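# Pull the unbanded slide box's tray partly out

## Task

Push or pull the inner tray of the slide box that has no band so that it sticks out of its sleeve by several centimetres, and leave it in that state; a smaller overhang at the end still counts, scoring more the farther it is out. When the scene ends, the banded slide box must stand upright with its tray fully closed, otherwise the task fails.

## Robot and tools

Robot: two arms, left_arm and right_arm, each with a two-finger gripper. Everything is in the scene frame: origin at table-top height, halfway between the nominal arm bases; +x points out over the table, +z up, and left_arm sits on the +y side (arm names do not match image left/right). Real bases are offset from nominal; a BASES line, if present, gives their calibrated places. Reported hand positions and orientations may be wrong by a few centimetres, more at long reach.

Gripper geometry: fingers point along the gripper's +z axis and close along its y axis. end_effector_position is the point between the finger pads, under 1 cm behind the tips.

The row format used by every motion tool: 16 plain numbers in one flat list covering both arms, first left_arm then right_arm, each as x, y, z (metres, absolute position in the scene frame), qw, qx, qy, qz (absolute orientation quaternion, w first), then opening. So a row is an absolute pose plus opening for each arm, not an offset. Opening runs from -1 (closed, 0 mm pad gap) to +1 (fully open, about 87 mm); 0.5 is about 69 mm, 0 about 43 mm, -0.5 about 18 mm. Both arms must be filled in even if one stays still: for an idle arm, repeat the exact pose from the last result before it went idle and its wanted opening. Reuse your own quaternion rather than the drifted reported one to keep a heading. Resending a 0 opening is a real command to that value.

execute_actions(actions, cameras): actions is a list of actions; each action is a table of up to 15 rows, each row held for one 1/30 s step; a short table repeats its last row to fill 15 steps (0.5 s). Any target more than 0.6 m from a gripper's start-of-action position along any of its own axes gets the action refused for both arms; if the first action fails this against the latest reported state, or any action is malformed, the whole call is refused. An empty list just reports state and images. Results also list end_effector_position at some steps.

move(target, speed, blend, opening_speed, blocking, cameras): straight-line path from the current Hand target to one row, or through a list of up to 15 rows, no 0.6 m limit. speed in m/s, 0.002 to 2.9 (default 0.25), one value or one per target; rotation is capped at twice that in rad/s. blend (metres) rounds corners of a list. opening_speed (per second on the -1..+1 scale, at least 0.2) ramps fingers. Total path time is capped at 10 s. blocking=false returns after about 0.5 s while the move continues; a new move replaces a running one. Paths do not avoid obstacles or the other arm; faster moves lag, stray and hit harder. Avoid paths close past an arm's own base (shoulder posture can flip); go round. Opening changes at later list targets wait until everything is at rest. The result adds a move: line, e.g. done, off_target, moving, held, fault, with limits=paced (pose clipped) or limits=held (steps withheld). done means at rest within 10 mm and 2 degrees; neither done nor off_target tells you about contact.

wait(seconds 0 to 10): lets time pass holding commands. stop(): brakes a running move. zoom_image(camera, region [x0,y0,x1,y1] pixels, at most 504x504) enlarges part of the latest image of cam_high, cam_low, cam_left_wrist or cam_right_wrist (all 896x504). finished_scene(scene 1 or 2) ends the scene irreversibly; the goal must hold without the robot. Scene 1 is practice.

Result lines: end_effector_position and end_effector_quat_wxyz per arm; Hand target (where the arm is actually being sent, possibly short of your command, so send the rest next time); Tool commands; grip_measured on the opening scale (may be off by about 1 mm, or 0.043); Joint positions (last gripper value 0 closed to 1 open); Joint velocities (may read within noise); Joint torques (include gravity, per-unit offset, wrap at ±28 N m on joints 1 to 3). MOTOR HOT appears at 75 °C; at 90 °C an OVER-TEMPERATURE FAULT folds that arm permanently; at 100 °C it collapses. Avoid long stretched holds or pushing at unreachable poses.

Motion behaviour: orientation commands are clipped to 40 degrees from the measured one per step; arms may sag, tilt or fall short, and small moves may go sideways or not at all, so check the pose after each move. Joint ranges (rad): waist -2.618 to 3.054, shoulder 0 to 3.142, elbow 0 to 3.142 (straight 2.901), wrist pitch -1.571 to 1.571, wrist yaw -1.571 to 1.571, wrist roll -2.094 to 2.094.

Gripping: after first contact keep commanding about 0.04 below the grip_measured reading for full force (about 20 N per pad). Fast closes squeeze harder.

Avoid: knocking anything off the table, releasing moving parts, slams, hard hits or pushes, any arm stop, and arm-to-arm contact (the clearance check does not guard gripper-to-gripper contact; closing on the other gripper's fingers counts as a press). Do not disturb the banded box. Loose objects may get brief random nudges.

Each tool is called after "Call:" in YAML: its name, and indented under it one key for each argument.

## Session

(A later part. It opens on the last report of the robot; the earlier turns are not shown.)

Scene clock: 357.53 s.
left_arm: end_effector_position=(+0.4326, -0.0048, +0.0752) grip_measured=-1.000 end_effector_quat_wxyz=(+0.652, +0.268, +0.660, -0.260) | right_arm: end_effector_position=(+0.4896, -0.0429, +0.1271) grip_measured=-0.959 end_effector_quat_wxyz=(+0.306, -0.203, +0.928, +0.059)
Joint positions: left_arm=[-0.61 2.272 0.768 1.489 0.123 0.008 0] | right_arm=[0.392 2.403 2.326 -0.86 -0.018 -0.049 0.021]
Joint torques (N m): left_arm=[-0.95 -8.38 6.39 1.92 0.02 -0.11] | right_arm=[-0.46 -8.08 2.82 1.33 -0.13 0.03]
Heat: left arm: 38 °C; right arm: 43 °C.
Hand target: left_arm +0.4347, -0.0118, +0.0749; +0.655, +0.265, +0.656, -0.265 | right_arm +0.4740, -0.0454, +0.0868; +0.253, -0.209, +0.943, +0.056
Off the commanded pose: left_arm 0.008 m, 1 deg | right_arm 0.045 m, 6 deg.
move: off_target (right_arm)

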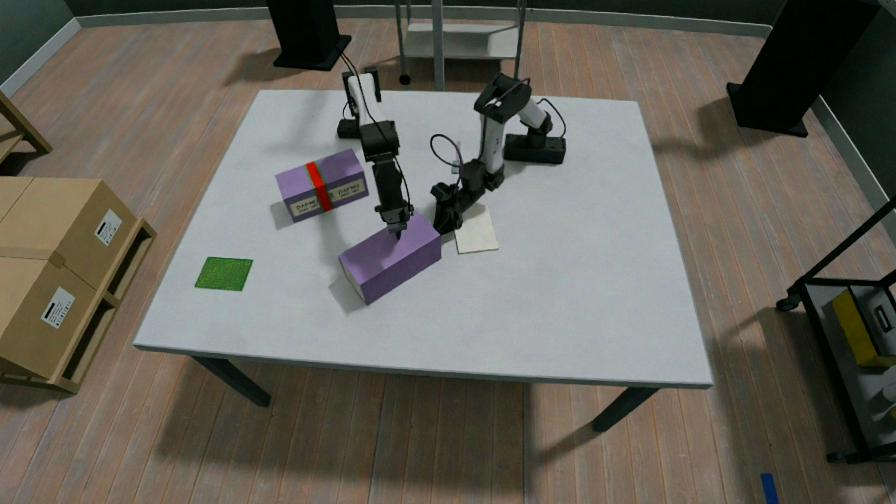

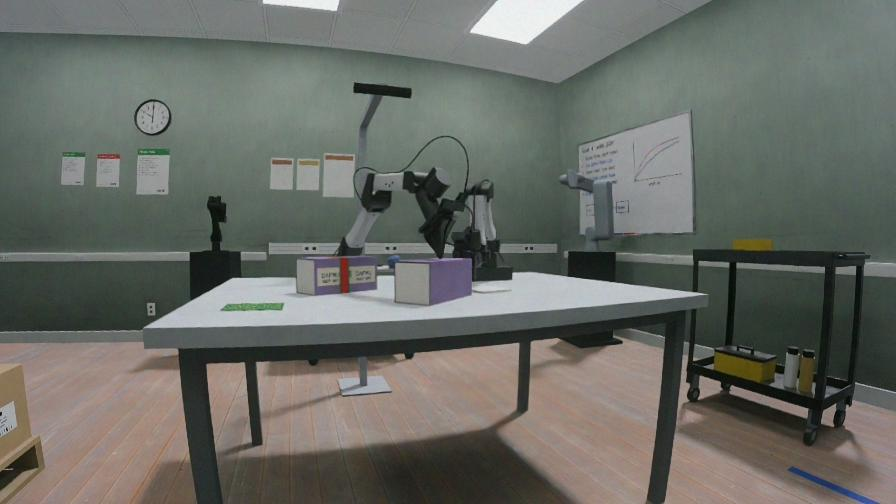

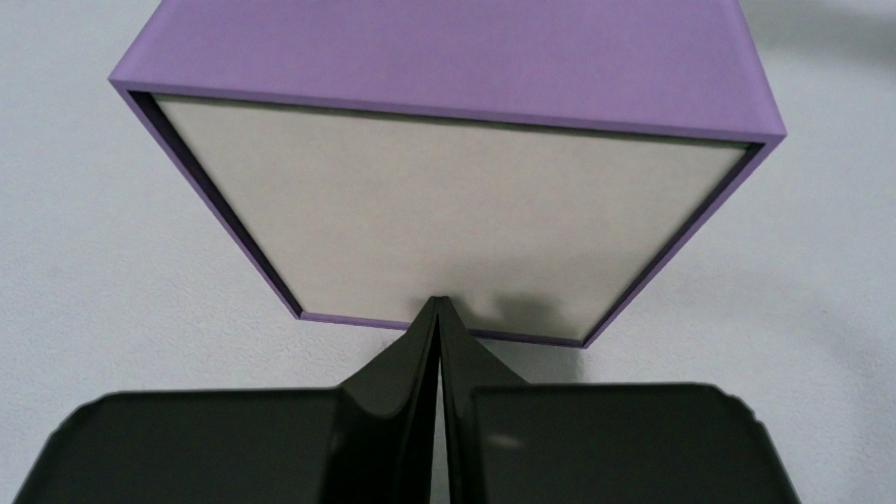

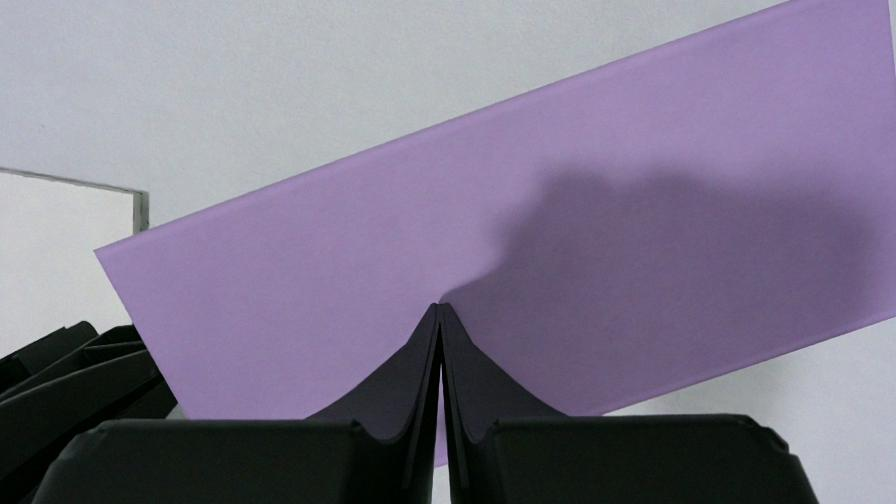

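Call:
move:
  target: [0.464,-0.042,0.073,0.655,0.265,0.655,-0.265,-1,0.475,-0.045,0.085,0.253,-0.209,0.943,0.056,-1]
  speed: 0.05

Scene clock: 363.33 s.
left_arm: end_effector_position=(+0.4628, -0.0311, +0.0767) grip_measured=-1.000 end_effector_quat_wxyz=(+0.657, +0.263, +0.657, -0.258) | right_arm: end_effector_position=(+0.4988, -0.0456, +0.1277) grip_measured=-0.959 end_effector_quat_wxyz=(+0.320, -0.199, +0.925, +0.053)
Joint positions: left_arm=[-0.622 2.336 0.945 1.388 0.102 0.007 0] | right_arm=[0.387 2.409 2.326 -0.826 -0.003 -0.053 0.021]
Joint torques (N m): left_arm=[-1.35 -8.92 7.77 1.73 0.04 -0.1] | right_arm=[-0.08 -8.35 3.6 0.93 -0.27 0.09]
Heat: left arm: 38 °C; right arm: 42 °C.
Hand target: left_arm +0.4634, -0.0417, +0.0732; +0.655, +0.265, +0.656, -0.265 | right_arm +0.4751, -0.0455, +0.0875; +0.254, -0.208, +0.943, +0.056
Off the commanded pose: left_arm 0.012 m, 1 deg | right_arm 0.049 m, 8 deg.
move: off_target (left_arm, right_arm)

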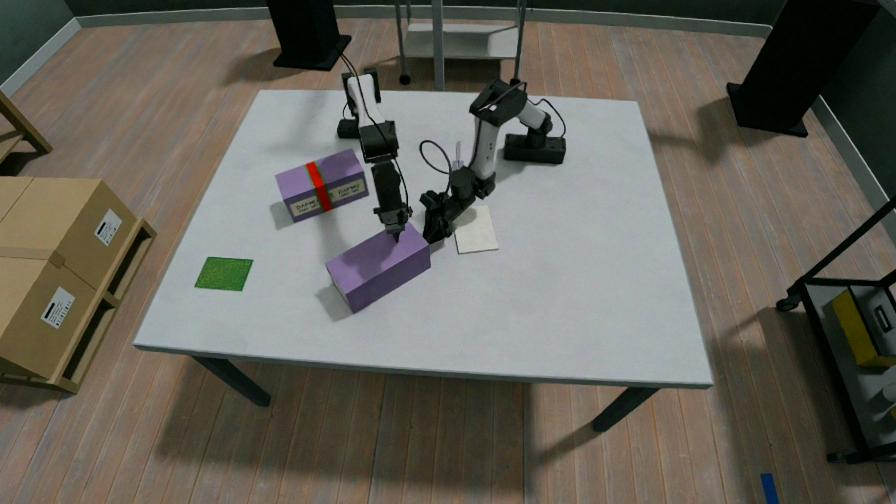

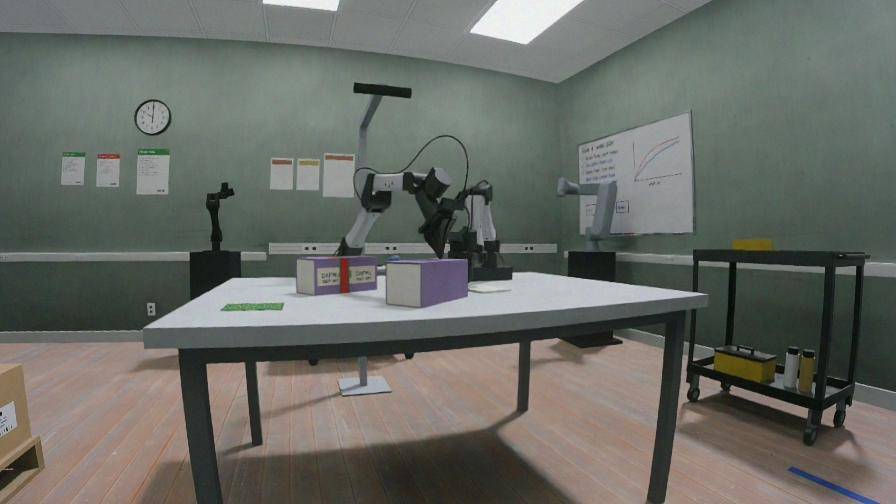

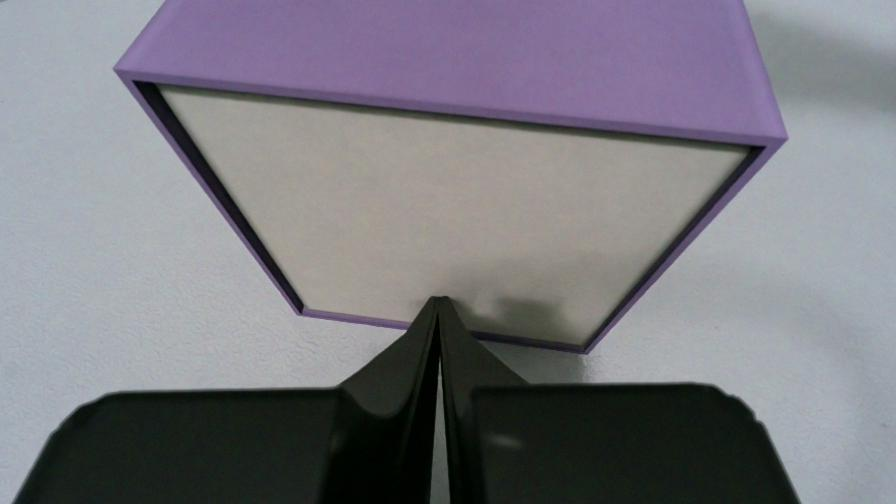

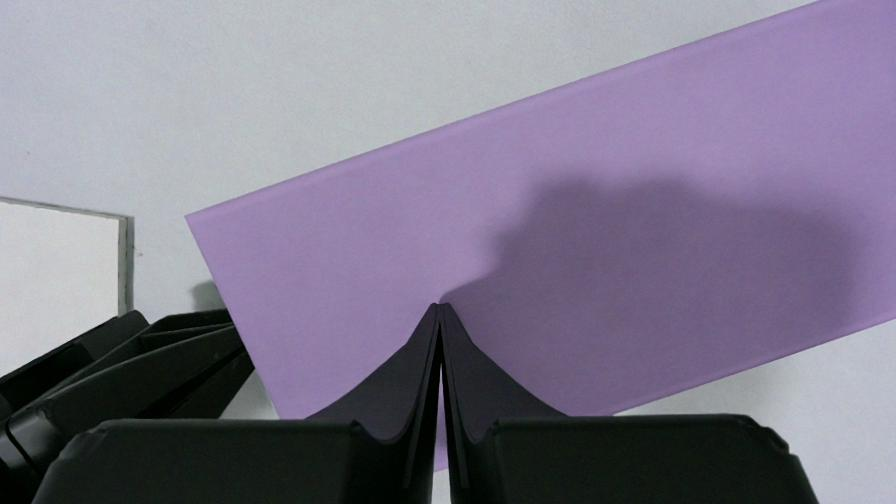

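Call:
move:
  target: [0.455,-0.033,0.073,0.655,0.265,0.655,-0.265,-1,0.485,-0.04,0.03,0.253,-0.209,0.943,0.056,-1]
  speed: 0.06
  cameras: ["cam_high","cam_left_wrist","cam_right_wrist"]

Scene clock: 385.53 s.
left_arm: end_effector_position=(+0.4595, -0.0308, +0.0724) grip_measured=-1.000 end_effector_quat_wxyz=(+0.652, +0.265, +0.662, -0.257) | right_arm: end_effector_position=(+0.5229, -0.0328, +0.1254) grip_measured=-0.959 end_effector_quat_wxyz=(+0.375, -0.198, +0.904, +0.065)
Joint positions: left_arm=[-0.626 2.336 0.936 1.383 0.099 0.007 0] | right_arm=[0.391 2.405 2.246 -0.631 -0.01 -0.053 0.021]
Joint torques (N m): left_arm=[-0.55 -10.92 3.62 2.1 0.11 -0.09] | right_arm=[-0.2 -4.29 1.65 0.59 -0.19 0.11]
Heat: left arm: 39 °C; right arm: 40 °C.
Hand target: left_arm +0.4551, -0.0330, +0.0731; +0.655, +0.265, +0.656, -0.265 | right_arm +0.4826, -0.0415, +0.0387; +0.254, -0.208, +0.943, +0.056
Off the commanded pose: left_arm 0.005 m, 1 deg | right_arm 0.103 m, 15 deg.
move: off_target (right_arm)
Images, in order (width x height): cam_high 896x504, cam_left_wrist 896x504, cam_right_wrist 896x504.

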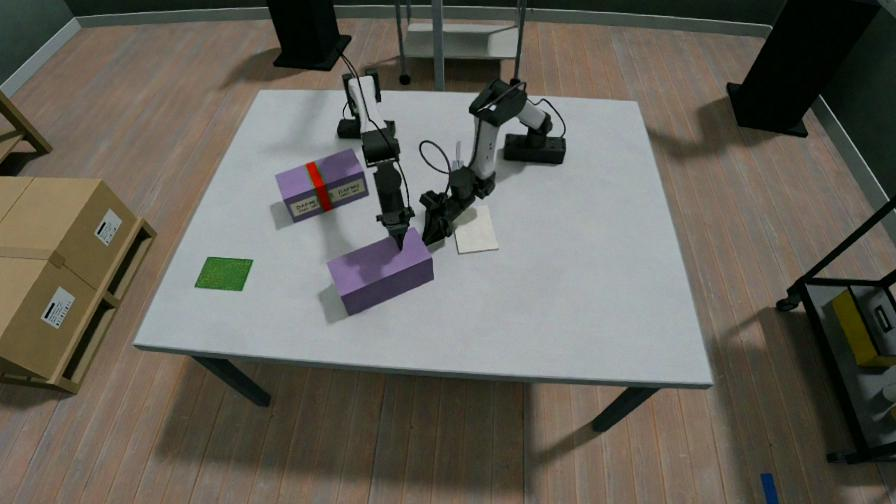

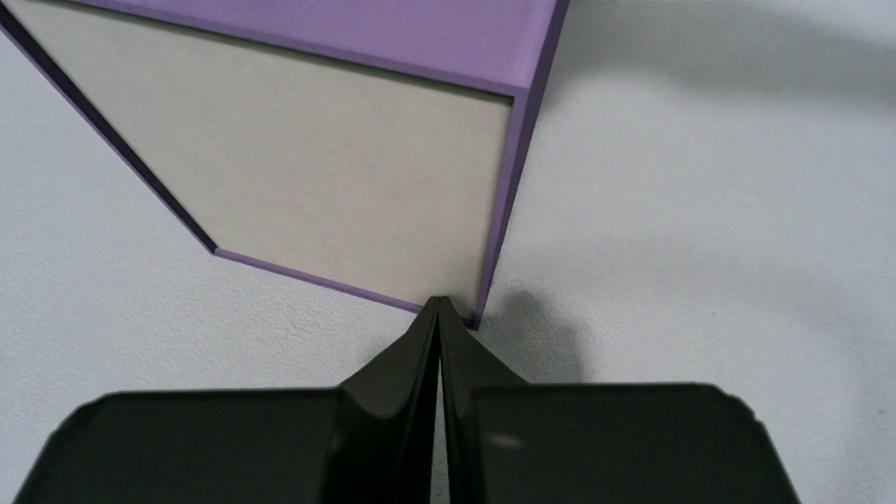

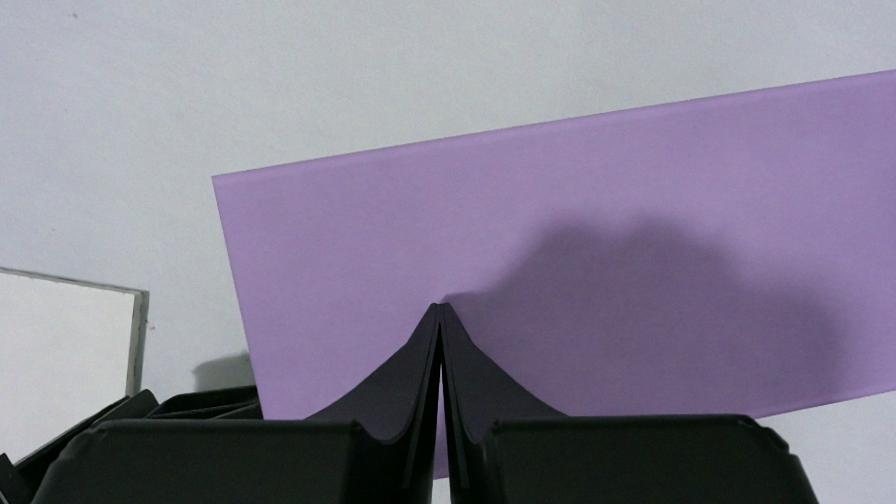

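Call:
move:
  target:
    - [0.40,0.04,0.08,0.655,0.265,0.655,-0.265,-1,0.485,-0.04,0.05,0.253,-0.209,0.943,0.056,-1]
    - [0.37,0.065,0.085,0.655,0.265,0.655,-0.265,-1,0.42,-0.03,0.06,0.253,-0.209,0.943,0.056,-1]
  speed: 0.08
  cameras: ["cam_high","cam_left_wrist","cam_right_wrist"]

Scene clock: 428.37 s.
left_arm: end_effector_position=(+0.3675, +0.0653, +0.0644) grip_measured=-1.000 end_effector_quat_wxyz=(+0.606, +0.276, +0.703, -0.251) | right_arm: end_effector_position=(+0.4763, -0.0216, +0.1254) grip_measured=-0.959 end_effector_quat_wxyz=(+0.376, -0.193, +0.904, +0.063)
Joint positions: left_arm=[-0.539 2.071 0.396 1.532 0.194 0.009 0] | right_arm=[0.45 2.205 1.904 -0.489 0.039 -0.004 0.021]
Joint torques (N m): left_arm=[0.7 -11.18 2.22 2.14 0.15 0.03] | right_arm=[0.7 -7.99 1.43 -0.05 -0.29 0.24]
Heat: left arm: 40 °C; right arm: 36 °C.
Hand target: left_arm +0.3702, +0.0649, +0.0847; +0.629, +0.276, +0.680, -0.256 | right_arm +0.4236, -0.0302, +0.0670; +0.256, -0.207, +0.943, +0.055
Off the commanded pose: left_arm 0.021 m, 8 deg | right_arm 0.087 m, 15 deg.
joint sent to its limit (left arm) — joint 4 (wrist pitch), upper limit. The joint targets are off in orientation, not in position.
move: off_target (left_arm, right_arm)
Images, in order (width x height): cam_high 896x504, cam_left_wrist 896x504, cam_right_wrist 896x504.

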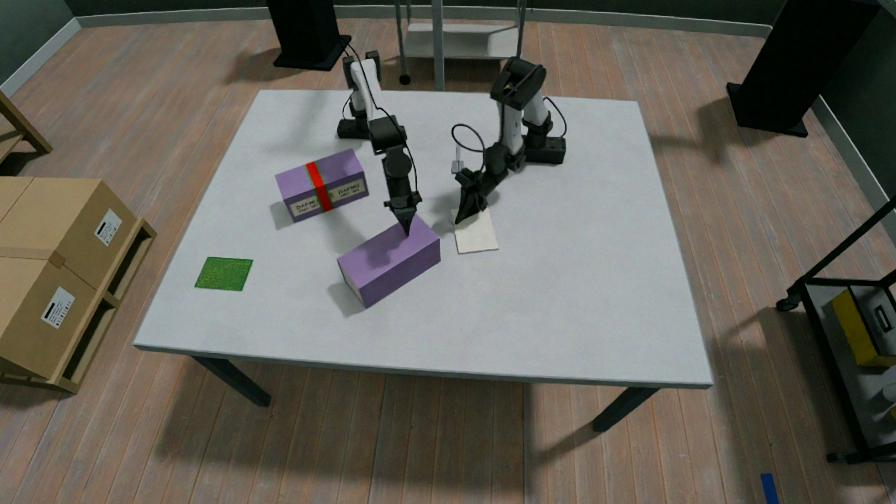

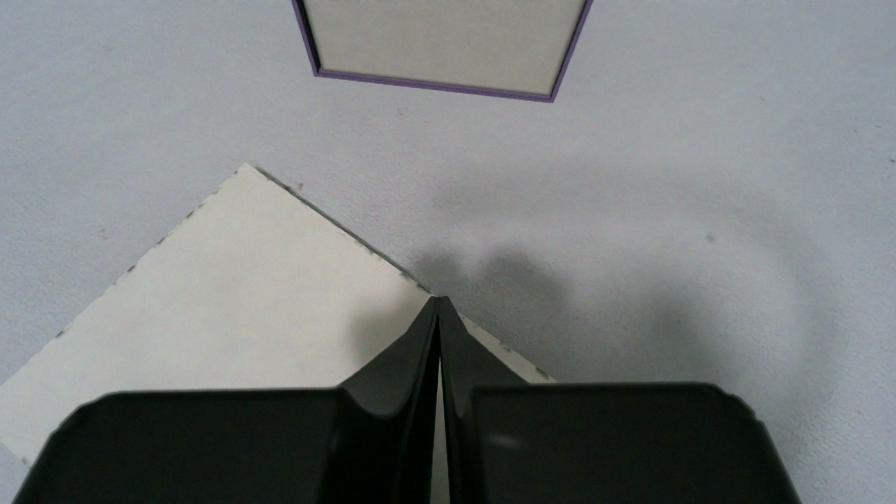

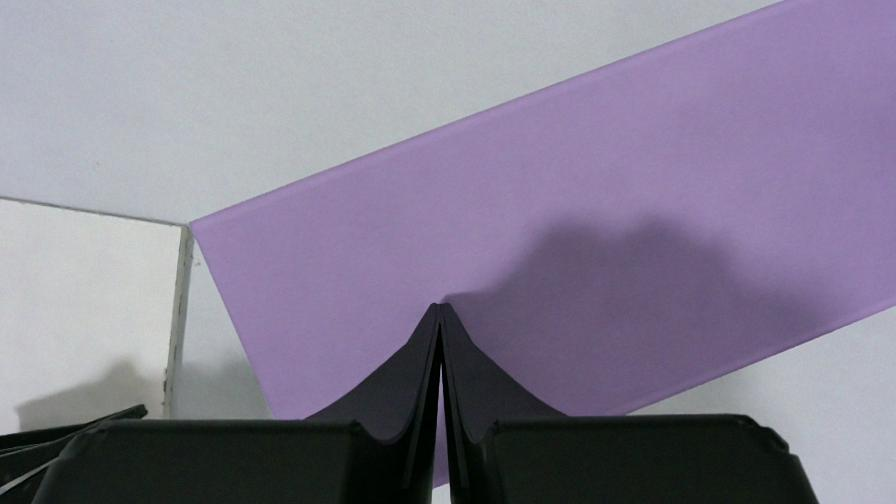

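Call:
move:
  target:
    - [0.385,0.066,0.08,0.646,0.288,0.646,-0.288,-1,0.40,-0.025,0.04,0.253,-0.209,0.943,0.056,-1]
    - [0.428,0.012,0.07,0.646,0.288,0.646,-0.288,-1,0.40,-0.02,0.025,0.253,-0.209,0.943,0.056,-1]
  speed: 0.06
  cameras: ["cam_high","cam_left_wrist","cam_right_wrist"]

Scene clock: 440.20 s.
left_arm: end_effector_position=(+0.4248, +0.0171, +0.0658) grip_measured=-1.000 end_effector_quat_wxyz=(+0.635, +0.292, +0.657, -0.283) | right_arm: end_effector_position=(+0.4700, -0.0190, +0.1240) grip_measured=-0.959 end_effector_quat_wxyz=(+0.413, -0.176, +0.892, +0.057)
Joint positions: left_arm=[-0.53 2.272 0.705 1.532 0.276 0.008 0] | right_arm=[0.474 2.128 1.728 -0.314 0.095 0.023 0.02]
Joint torques (N m): left_arm=[-0.54 -8.16 5.37 2.15 0.07 -0.12] | right_arm=[1.62 -4.66 0.47 -0.24 -0.61 0.33]
Heat: left arm: 40 °C; right arm: 37 °C.
Hand target: left_arm +0.4277, +0.0121, +0.0700; +0.645, +0.288, +0.646, -0.288 | right_arm +0.4023, -0.0233, +0.0379; +0.259, -0.204, +0.943, +0.054
Off the commanded pose: left_arm 0.007 m, 2 deg | right_arm 0.121 m, 20 deg.
joint sent to its limit (left arm) — joint 4 (wrist pitch), upper limit. The joint targets still meet the commanded pose.
move: off_target (right_arm)
Images, in order (width x height): cam_high 896x504, cam_left_wrist 896x504, cam_right_wrist 896x504.

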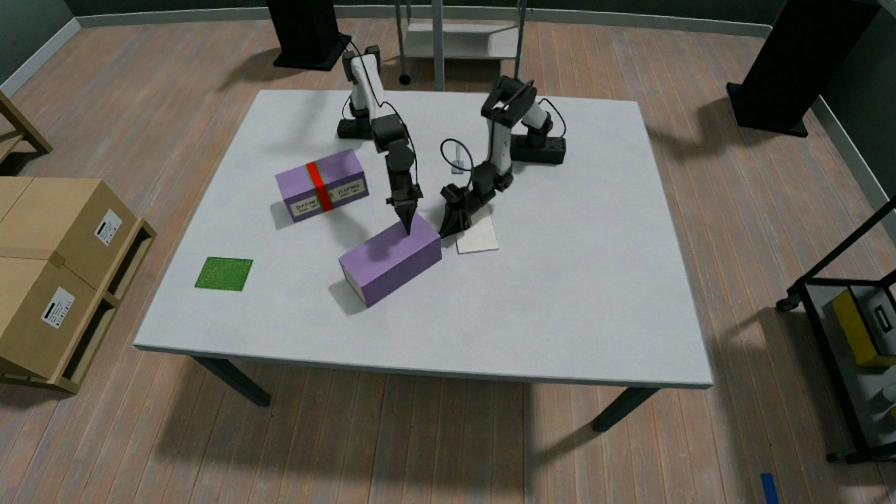

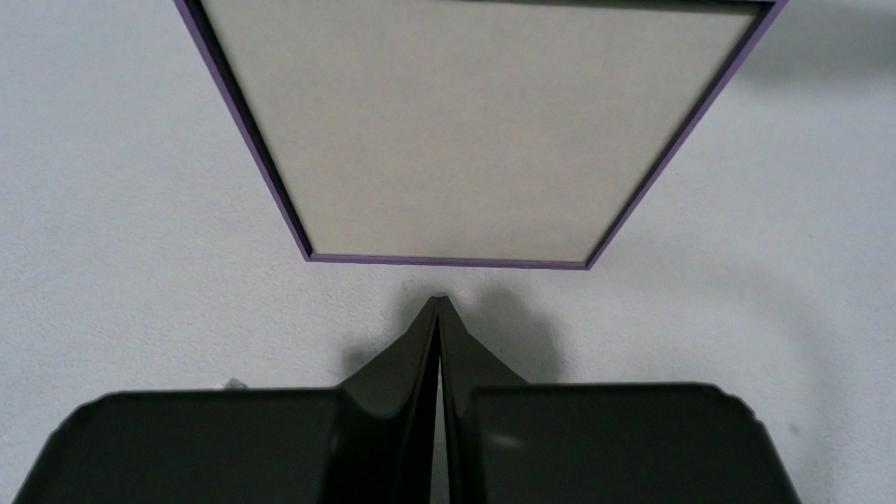

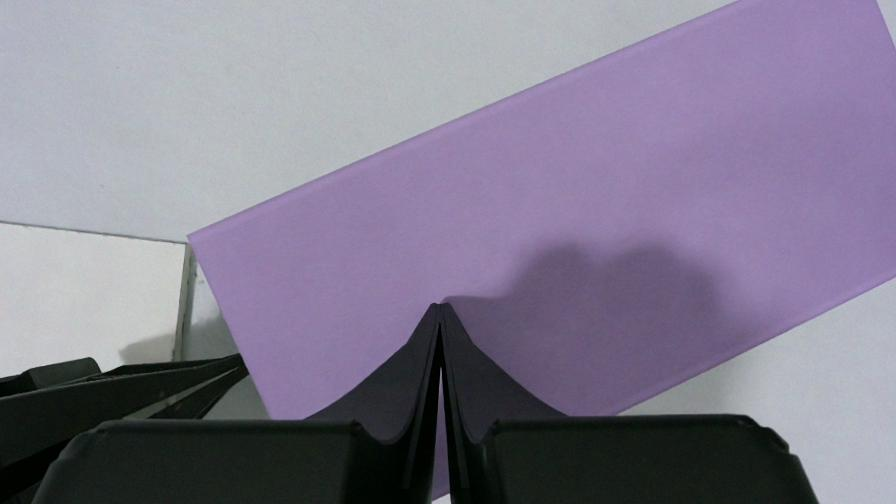

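Call:
move:
  target: [0.468,-0.032,0.07,0.646,0.288,0.646,-0.288,-1,0.395,-0.02,0.02,0.253,-0.209,0.943,0.056,-1]
  speed: 0.06

Scene clock: 446.97 s.
left_arm: end_effector_position=(+0.4644, -0.0178, +0.0685) grip_measured=-1.000 end_effector_quat_wxyz=(+0.642, +0.287, +0.654, -0.280) | right_arm: end_effector_position=(+0.4748, -0.0210, +0.1238) grip_measured=-0.959 end_effector_quat_wxyz=(+0.431, -0.167, +0.885, +0.051)
Joint positions: left_arm=[-0.559 2.344 0.931 1.392 0.234 0.006 0] | right_arm=[0.474 2.121 1.692 -0.251 0.12 0.027 0.02]
Joint torques (N m): left_arm=[-1.73 -8.7 8.62 1.79 0.04 -0.12] | right_arm=[1.89 -5.07 0.31 -0.56 -0.77 0.38]
Heat: left arm: 40 °C; right arm: 37 °C.
Hand target: left_arm +0.4671, -0.0314, +0.0704; +0.646, +0.288, +0.646, -0.288 | right_arm +0.3990, -0.0237, +0.0344; +0.262, -0.202, +0.942, +0.054
Off the commanded pose: left_arm 0.015 m, 1 deg | right_arm 0.131 m, 22 deg.
move: off_target (left_arm, right_arm)

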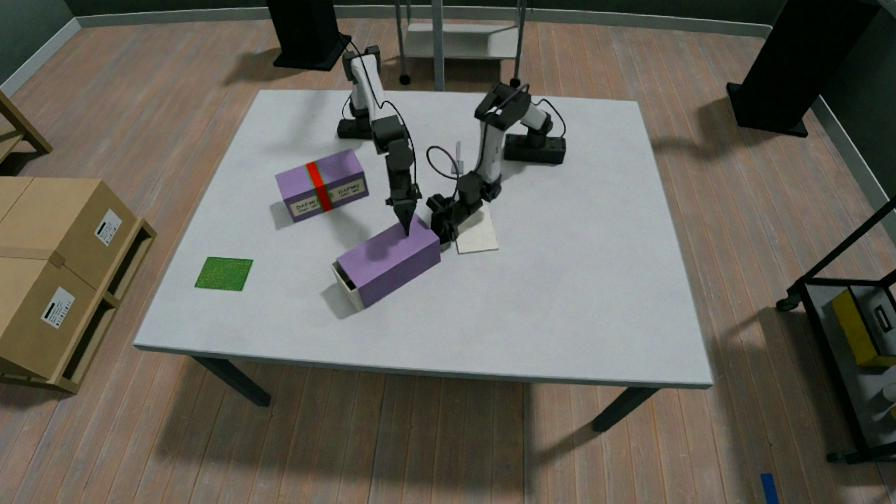

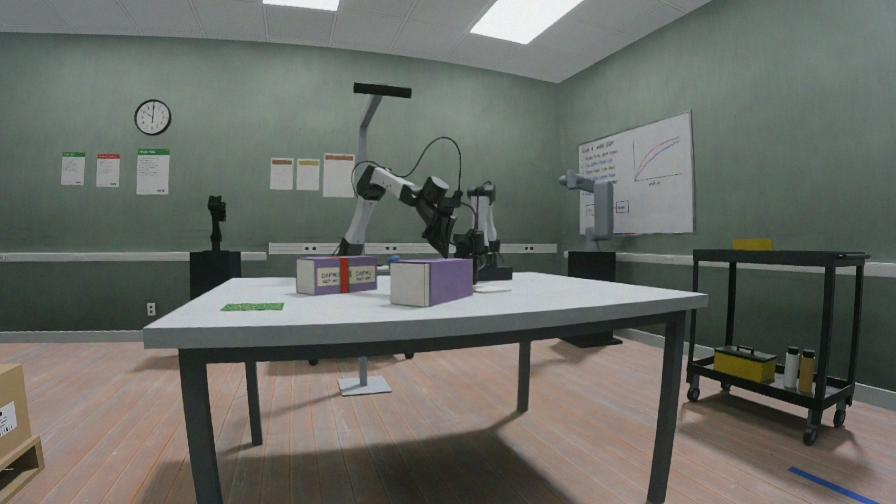

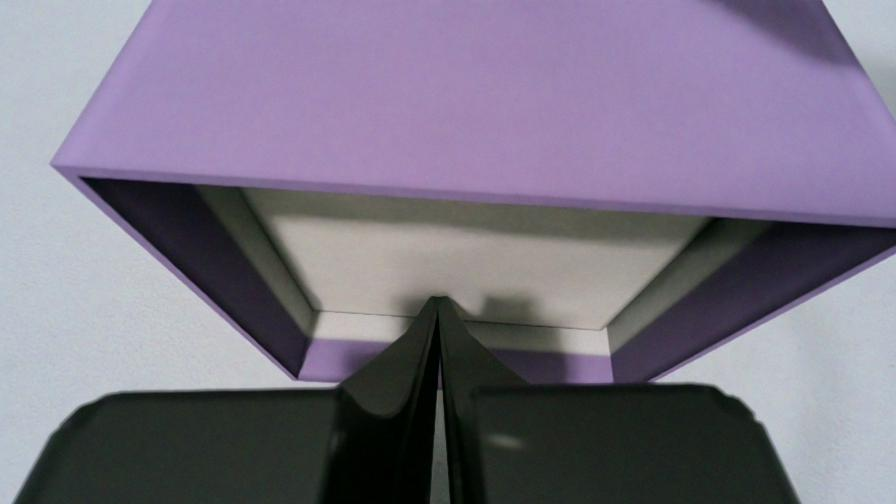

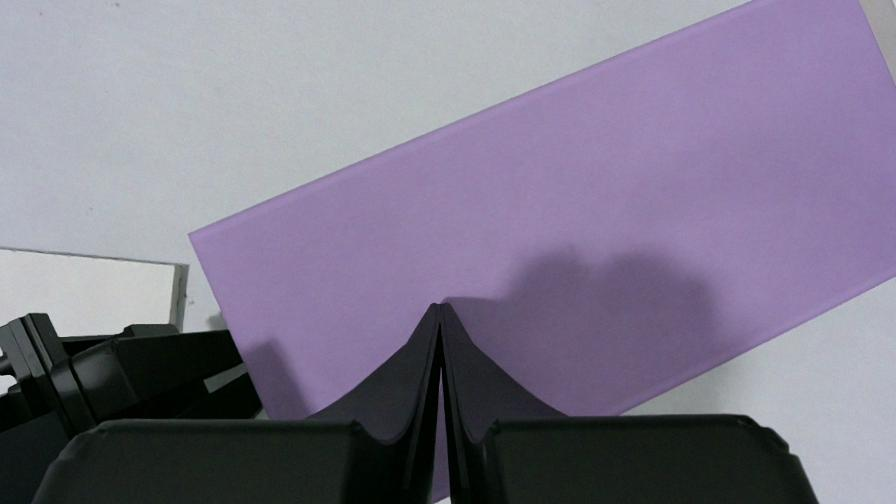

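Call:
move:
  target: [0.486,-0.053,0.07,0.646,0.288,0.646,-0.288,-1,0.395,-0.02,0.02,0.253,-0.209,0.943,0.056,-1]
  speed: 0.05

Scene clock: 462.93 s.
left_arm: end_effector_position=(+0.4851, -0.0363, +0.0697) grip_measured=-1.000 end_effector_quat_wxyz=(+0.644, +0.283, +0.654, -0.277) | right_arm: end_effector_position=(+0.4751, -0.0210, +0.1239) grip_measured=-0.959 end_effector_quat_wxyz=(+0.432, -0.166, +0.885, +0.051)
Joint positions: left_arm=[-0.572 2.389 1.058 1.314 0.211 0.006 0] | right_arm=[0.474 2.12 1.688 -0.244 0.121 0.029 0.02]
Joint torques (N m): left_arm=[-2.13 -9.51 9.16 1.79 0.12 -0.14] | right_arm=[1.91 -5.07 0.44 -0.59 -0.78 0.35]
Heat: left arm: 39 °C; right arm: 36 °C.
Hand target: left_arm +0.4849, -0.0522, +0.0702; +0.646, +0.288, +0.646, -0.288 | right_arm +0.3990, -0.0238, +0.0345; +0.263, -0.202, +0.942, +0.054
Off the commanded pose: left_arm 0.017 m, 2 deg | right_arm 0.131 m, 22 deg.
move: off_target (left_arm, right_arm)

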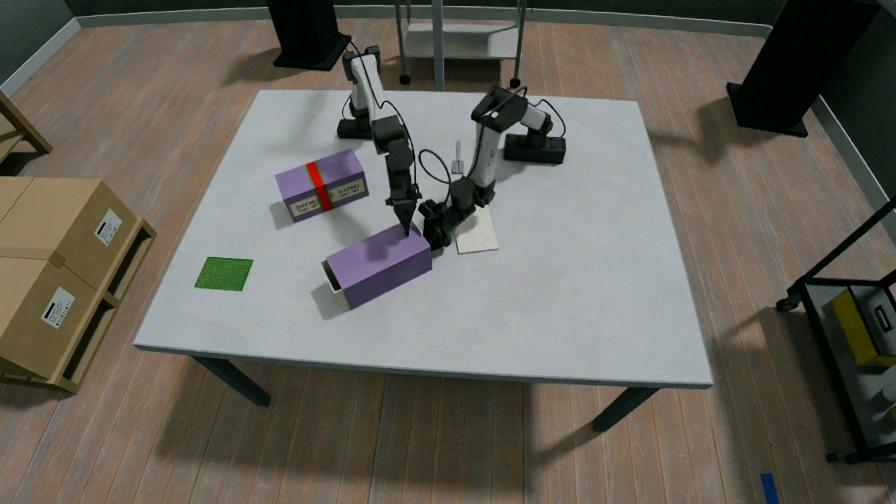

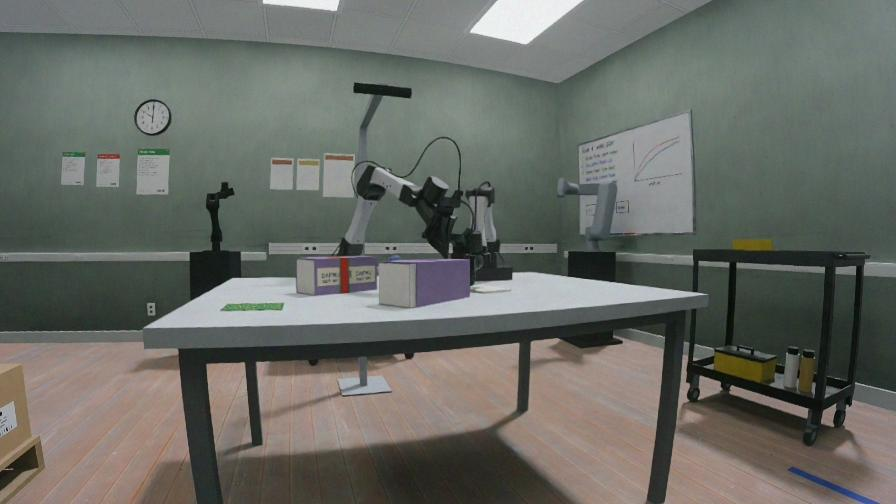

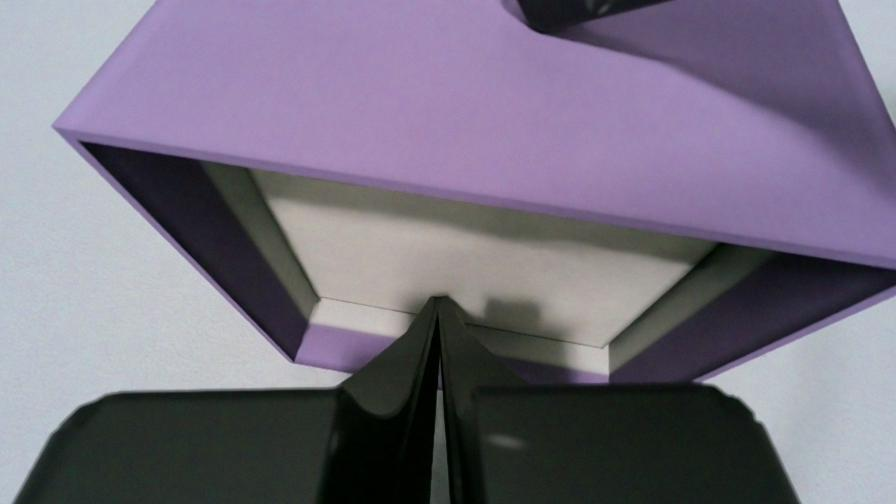

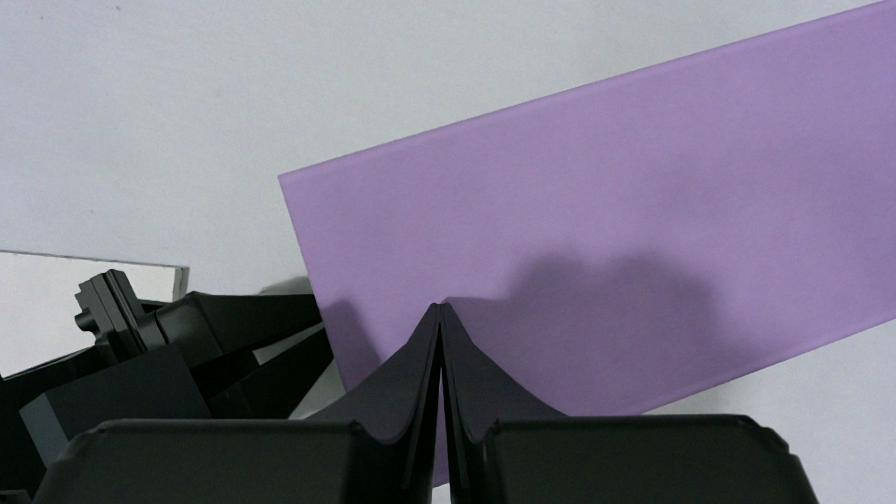

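Call:
move:
  target:
    - [0.42,0.03,0.075,0.646,0.288,0.646,-0.288,-1,0.47,-0.02,0.09,0.253,-0.209,0.943,0.056,-1]
    - [0.40,0.05,0.08,0.646,0.288,0.646,-0.288,-1,0.47,-0.022,0.165,0.303,-0.2,0.93,0.056,-1]
    - [0.40,0.05,0.08,0.646,0.288,0.646,-0.288,-1,0.505,-0.055,0.165,0.33,-0.2,0.92,0.056,-1]
    - [0.40,0.05,0.08,0.646,0.288,0.646,-0.288,-1,0.51,-0.055,0.13,0.33,-0.2,0.92,0.056,-1]
    - [0.40,0.05,0.08,0.646,0.288,0.646,-0.288,-1,0.50,-0.05,0.075,0.33,-0.2,0.92,0.056,-1]
  speed: [0.1,0.12,0.12,0.08,0.06]

Scene clock: 487.20 s.
left_arm: end_effector_position=(+0.3974, +0.0498, +0.0576) grip_measured=-1.000 end_effector_quat_wxyz=(+0.608, +0.293, +0.682, -0.280) | right_arm: end_effector_position=(+0.5252, -0.0474, +0.1275) grip_measured=-0.959 end_effector_quat_wxyz=(+0.400, -0.192, +0.894, +0.061)
Joint positions: left_arm=[-0.486 2.191 0.546 1.536 0.318 0.008 0] | right_arm=[0.368 2.327 2.085 -0.496 -0.009 -0.068 0.021]
Joint torques (N m): left_arm=[0.91 -13.04 2.33 2.11 0.18 0.03] | right_arm=[0.01 -8.28 2.65 1.13 -0.08 0.1]
Heat: left arm: 39 °C; right arm: 36 °C.
Hand target: left_arm +0.4002, +0.0497, +0.0797; +0.631, +0.295, +0.659, -0.283 | right_arm +0.4999, -0.0506, +0.0777; +0.330, -0.200, +0.921, +0.056
Off the commanded pose: left_arm 0.023 m, 6 deg | right_arm 0.058 m, 9 deg.
joint sent to its limit (left arm) — joint 4 (wrist pitch), upper limit. The joint targets still meet the commanded pose.
move: off_target (left_arm, right_arm)

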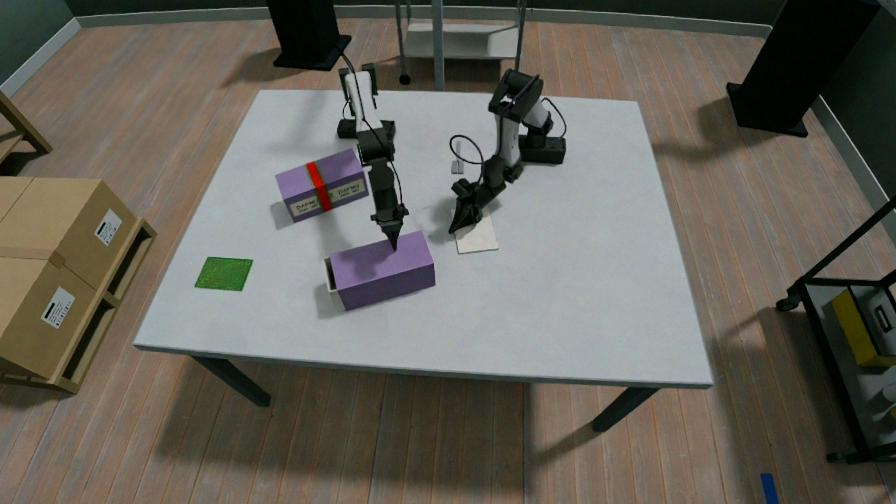

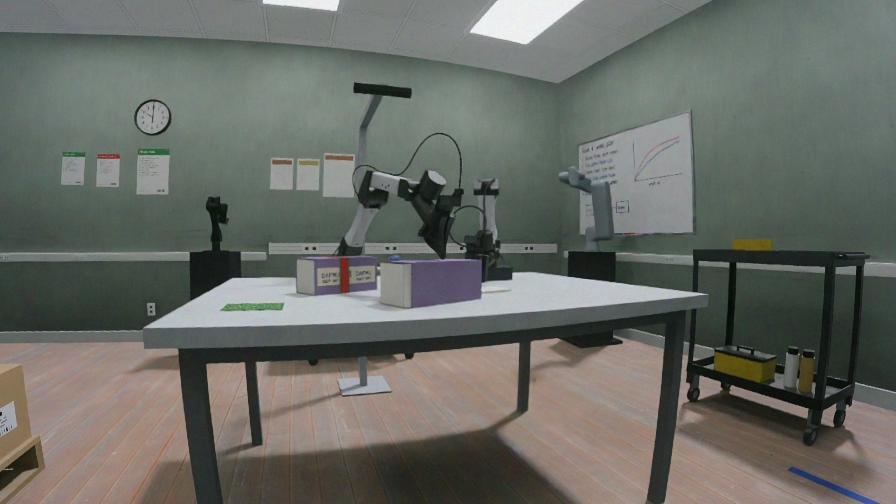

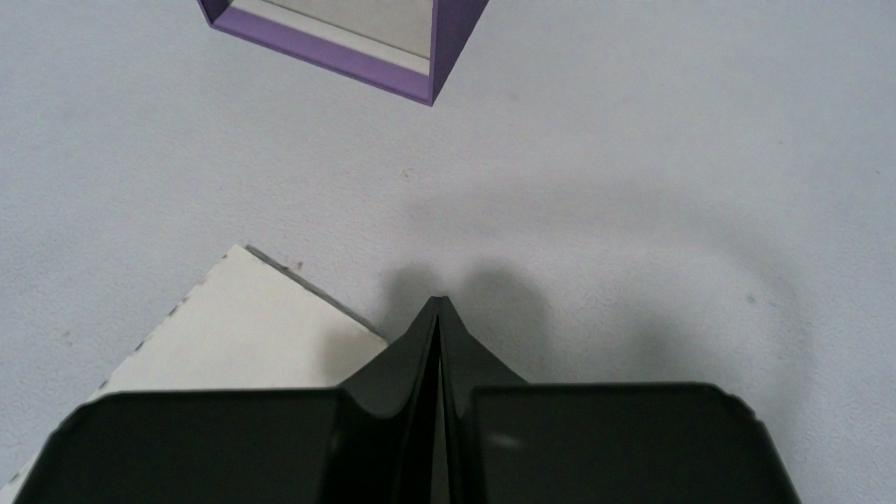

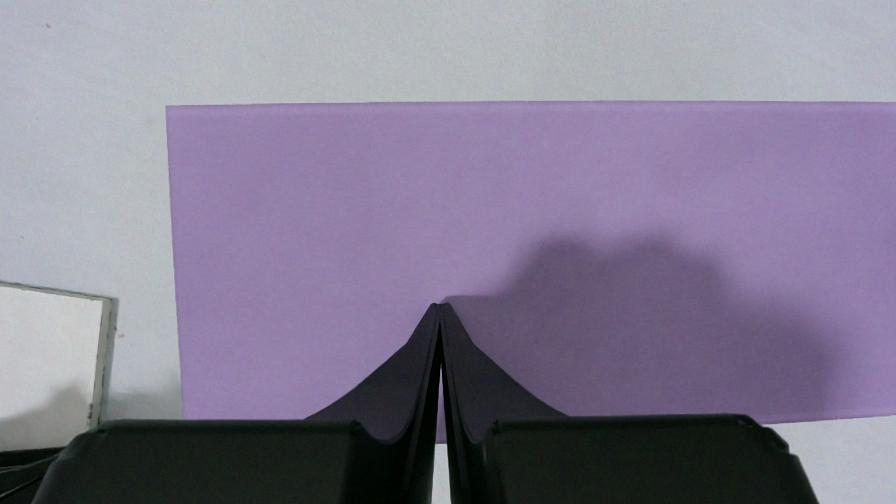

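Call:
move:
  target:
    - [0.29,0.11,0.085,0.646,0.258,0.646,-0.258,-1,0.46,-0.045,0.07,0.33,-0.2,0.92,0.056,-1]
    - [0.29,0.11,0.085,0.646,0.258,0.646,-0.258,-1,0.42,-0.04,0.07,0.33,-0.2,0.92,0.056,-1]
  speed: [0.12,0.06]

Scene clock: 510.47 s.
left_arm: end_effector_position=(+0.2893, +0.1124, +0.0722) grip_measured=-1.000 end_effector_quat_wxyz=(+0.583, +0.286, +0.722, -0.240) | right_arm: end_effector_position=(+0.4224, -0.0425, +0.0679) grip_measured=-0.959 end_effector_quat_wxyz=(+0.331, -0.201, +0.921, +0.048)
Joint positions: left_arm=[-0.56 1.796 0.05 1.536 0.172 0.022 0] | right_arm=[0.461 2.092 1.547 -0.346 0.053 -0.004 0.02]
Joint torques (N m): left_arm=[-0.57 -7.08 1.68 2.07 0.05 0.01] | right_arm=[-0.57 -10.33 5.64 1.68 -0.12 0.13]
Heat: left arm: 41 °C; right arm: 37 °C.
Hand target: left_arm +0.2902, +0.1099, +0.0854; +0.601, +0.284, +0.706, -0.244 | right_arm +0.4200, -0.0400, +0.0700; +0.330, -0.200, +0.921, +0.056
Off the commanded pose: left_arm 0.013 m, 12 deg | right_arm 0.004 m, 1 deg.
joint sent to its limit (left arm) — joint 4 (wrist pitch), upper limit. The joint targets are off in orientation, not in position.
move: off_target (left_arm)

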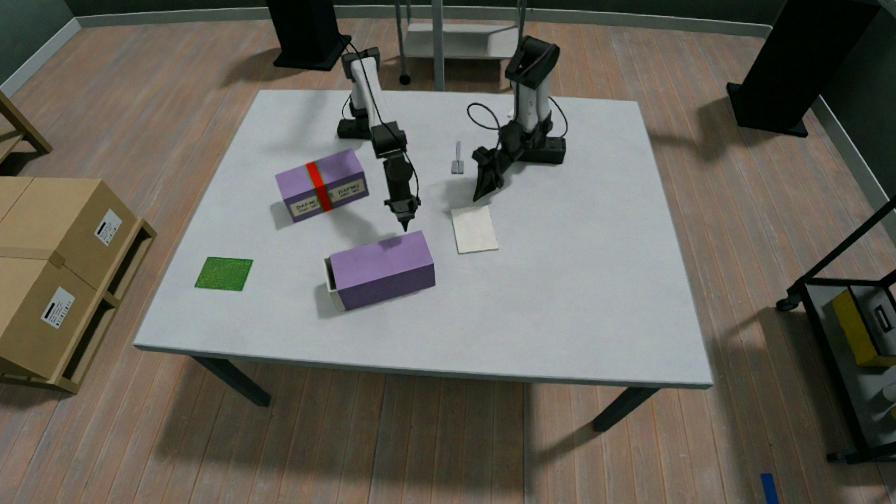

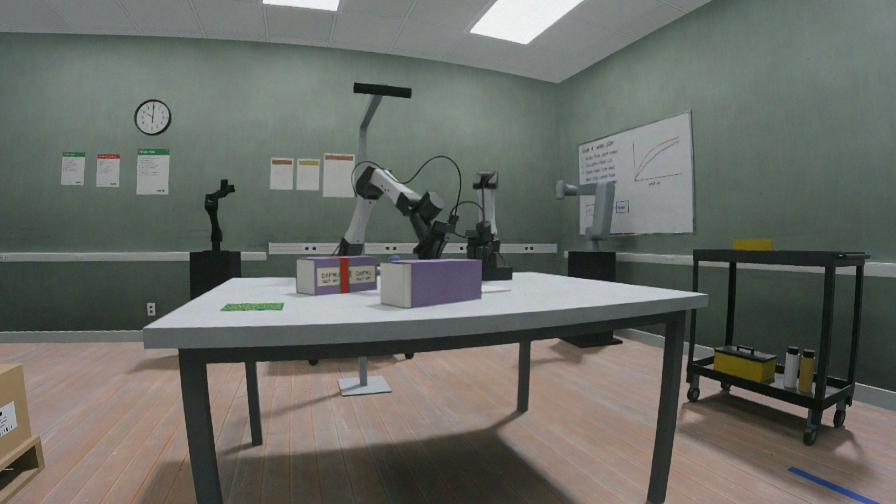

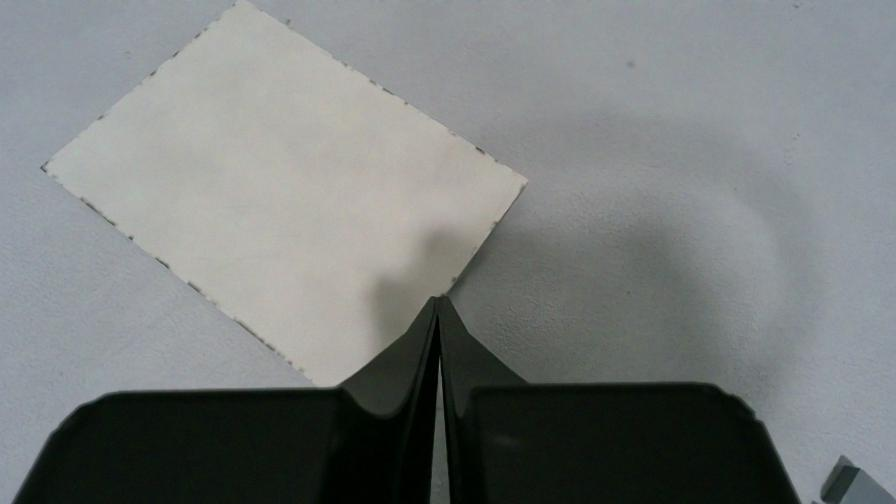

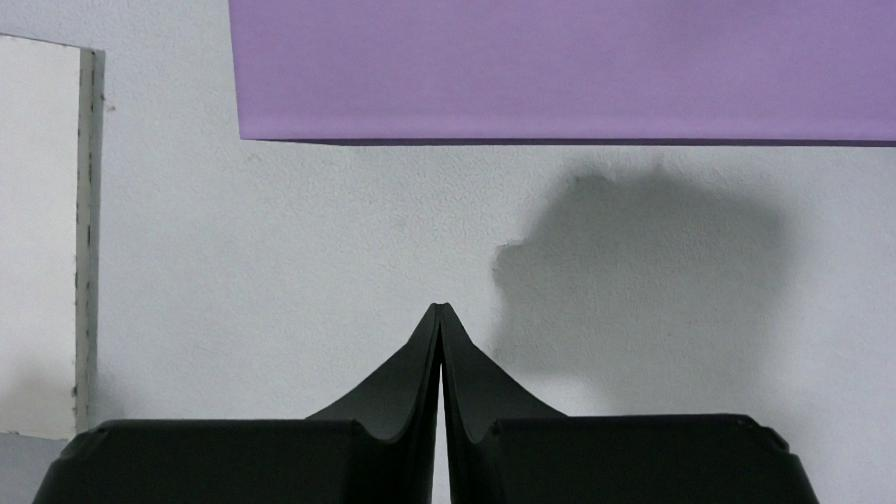

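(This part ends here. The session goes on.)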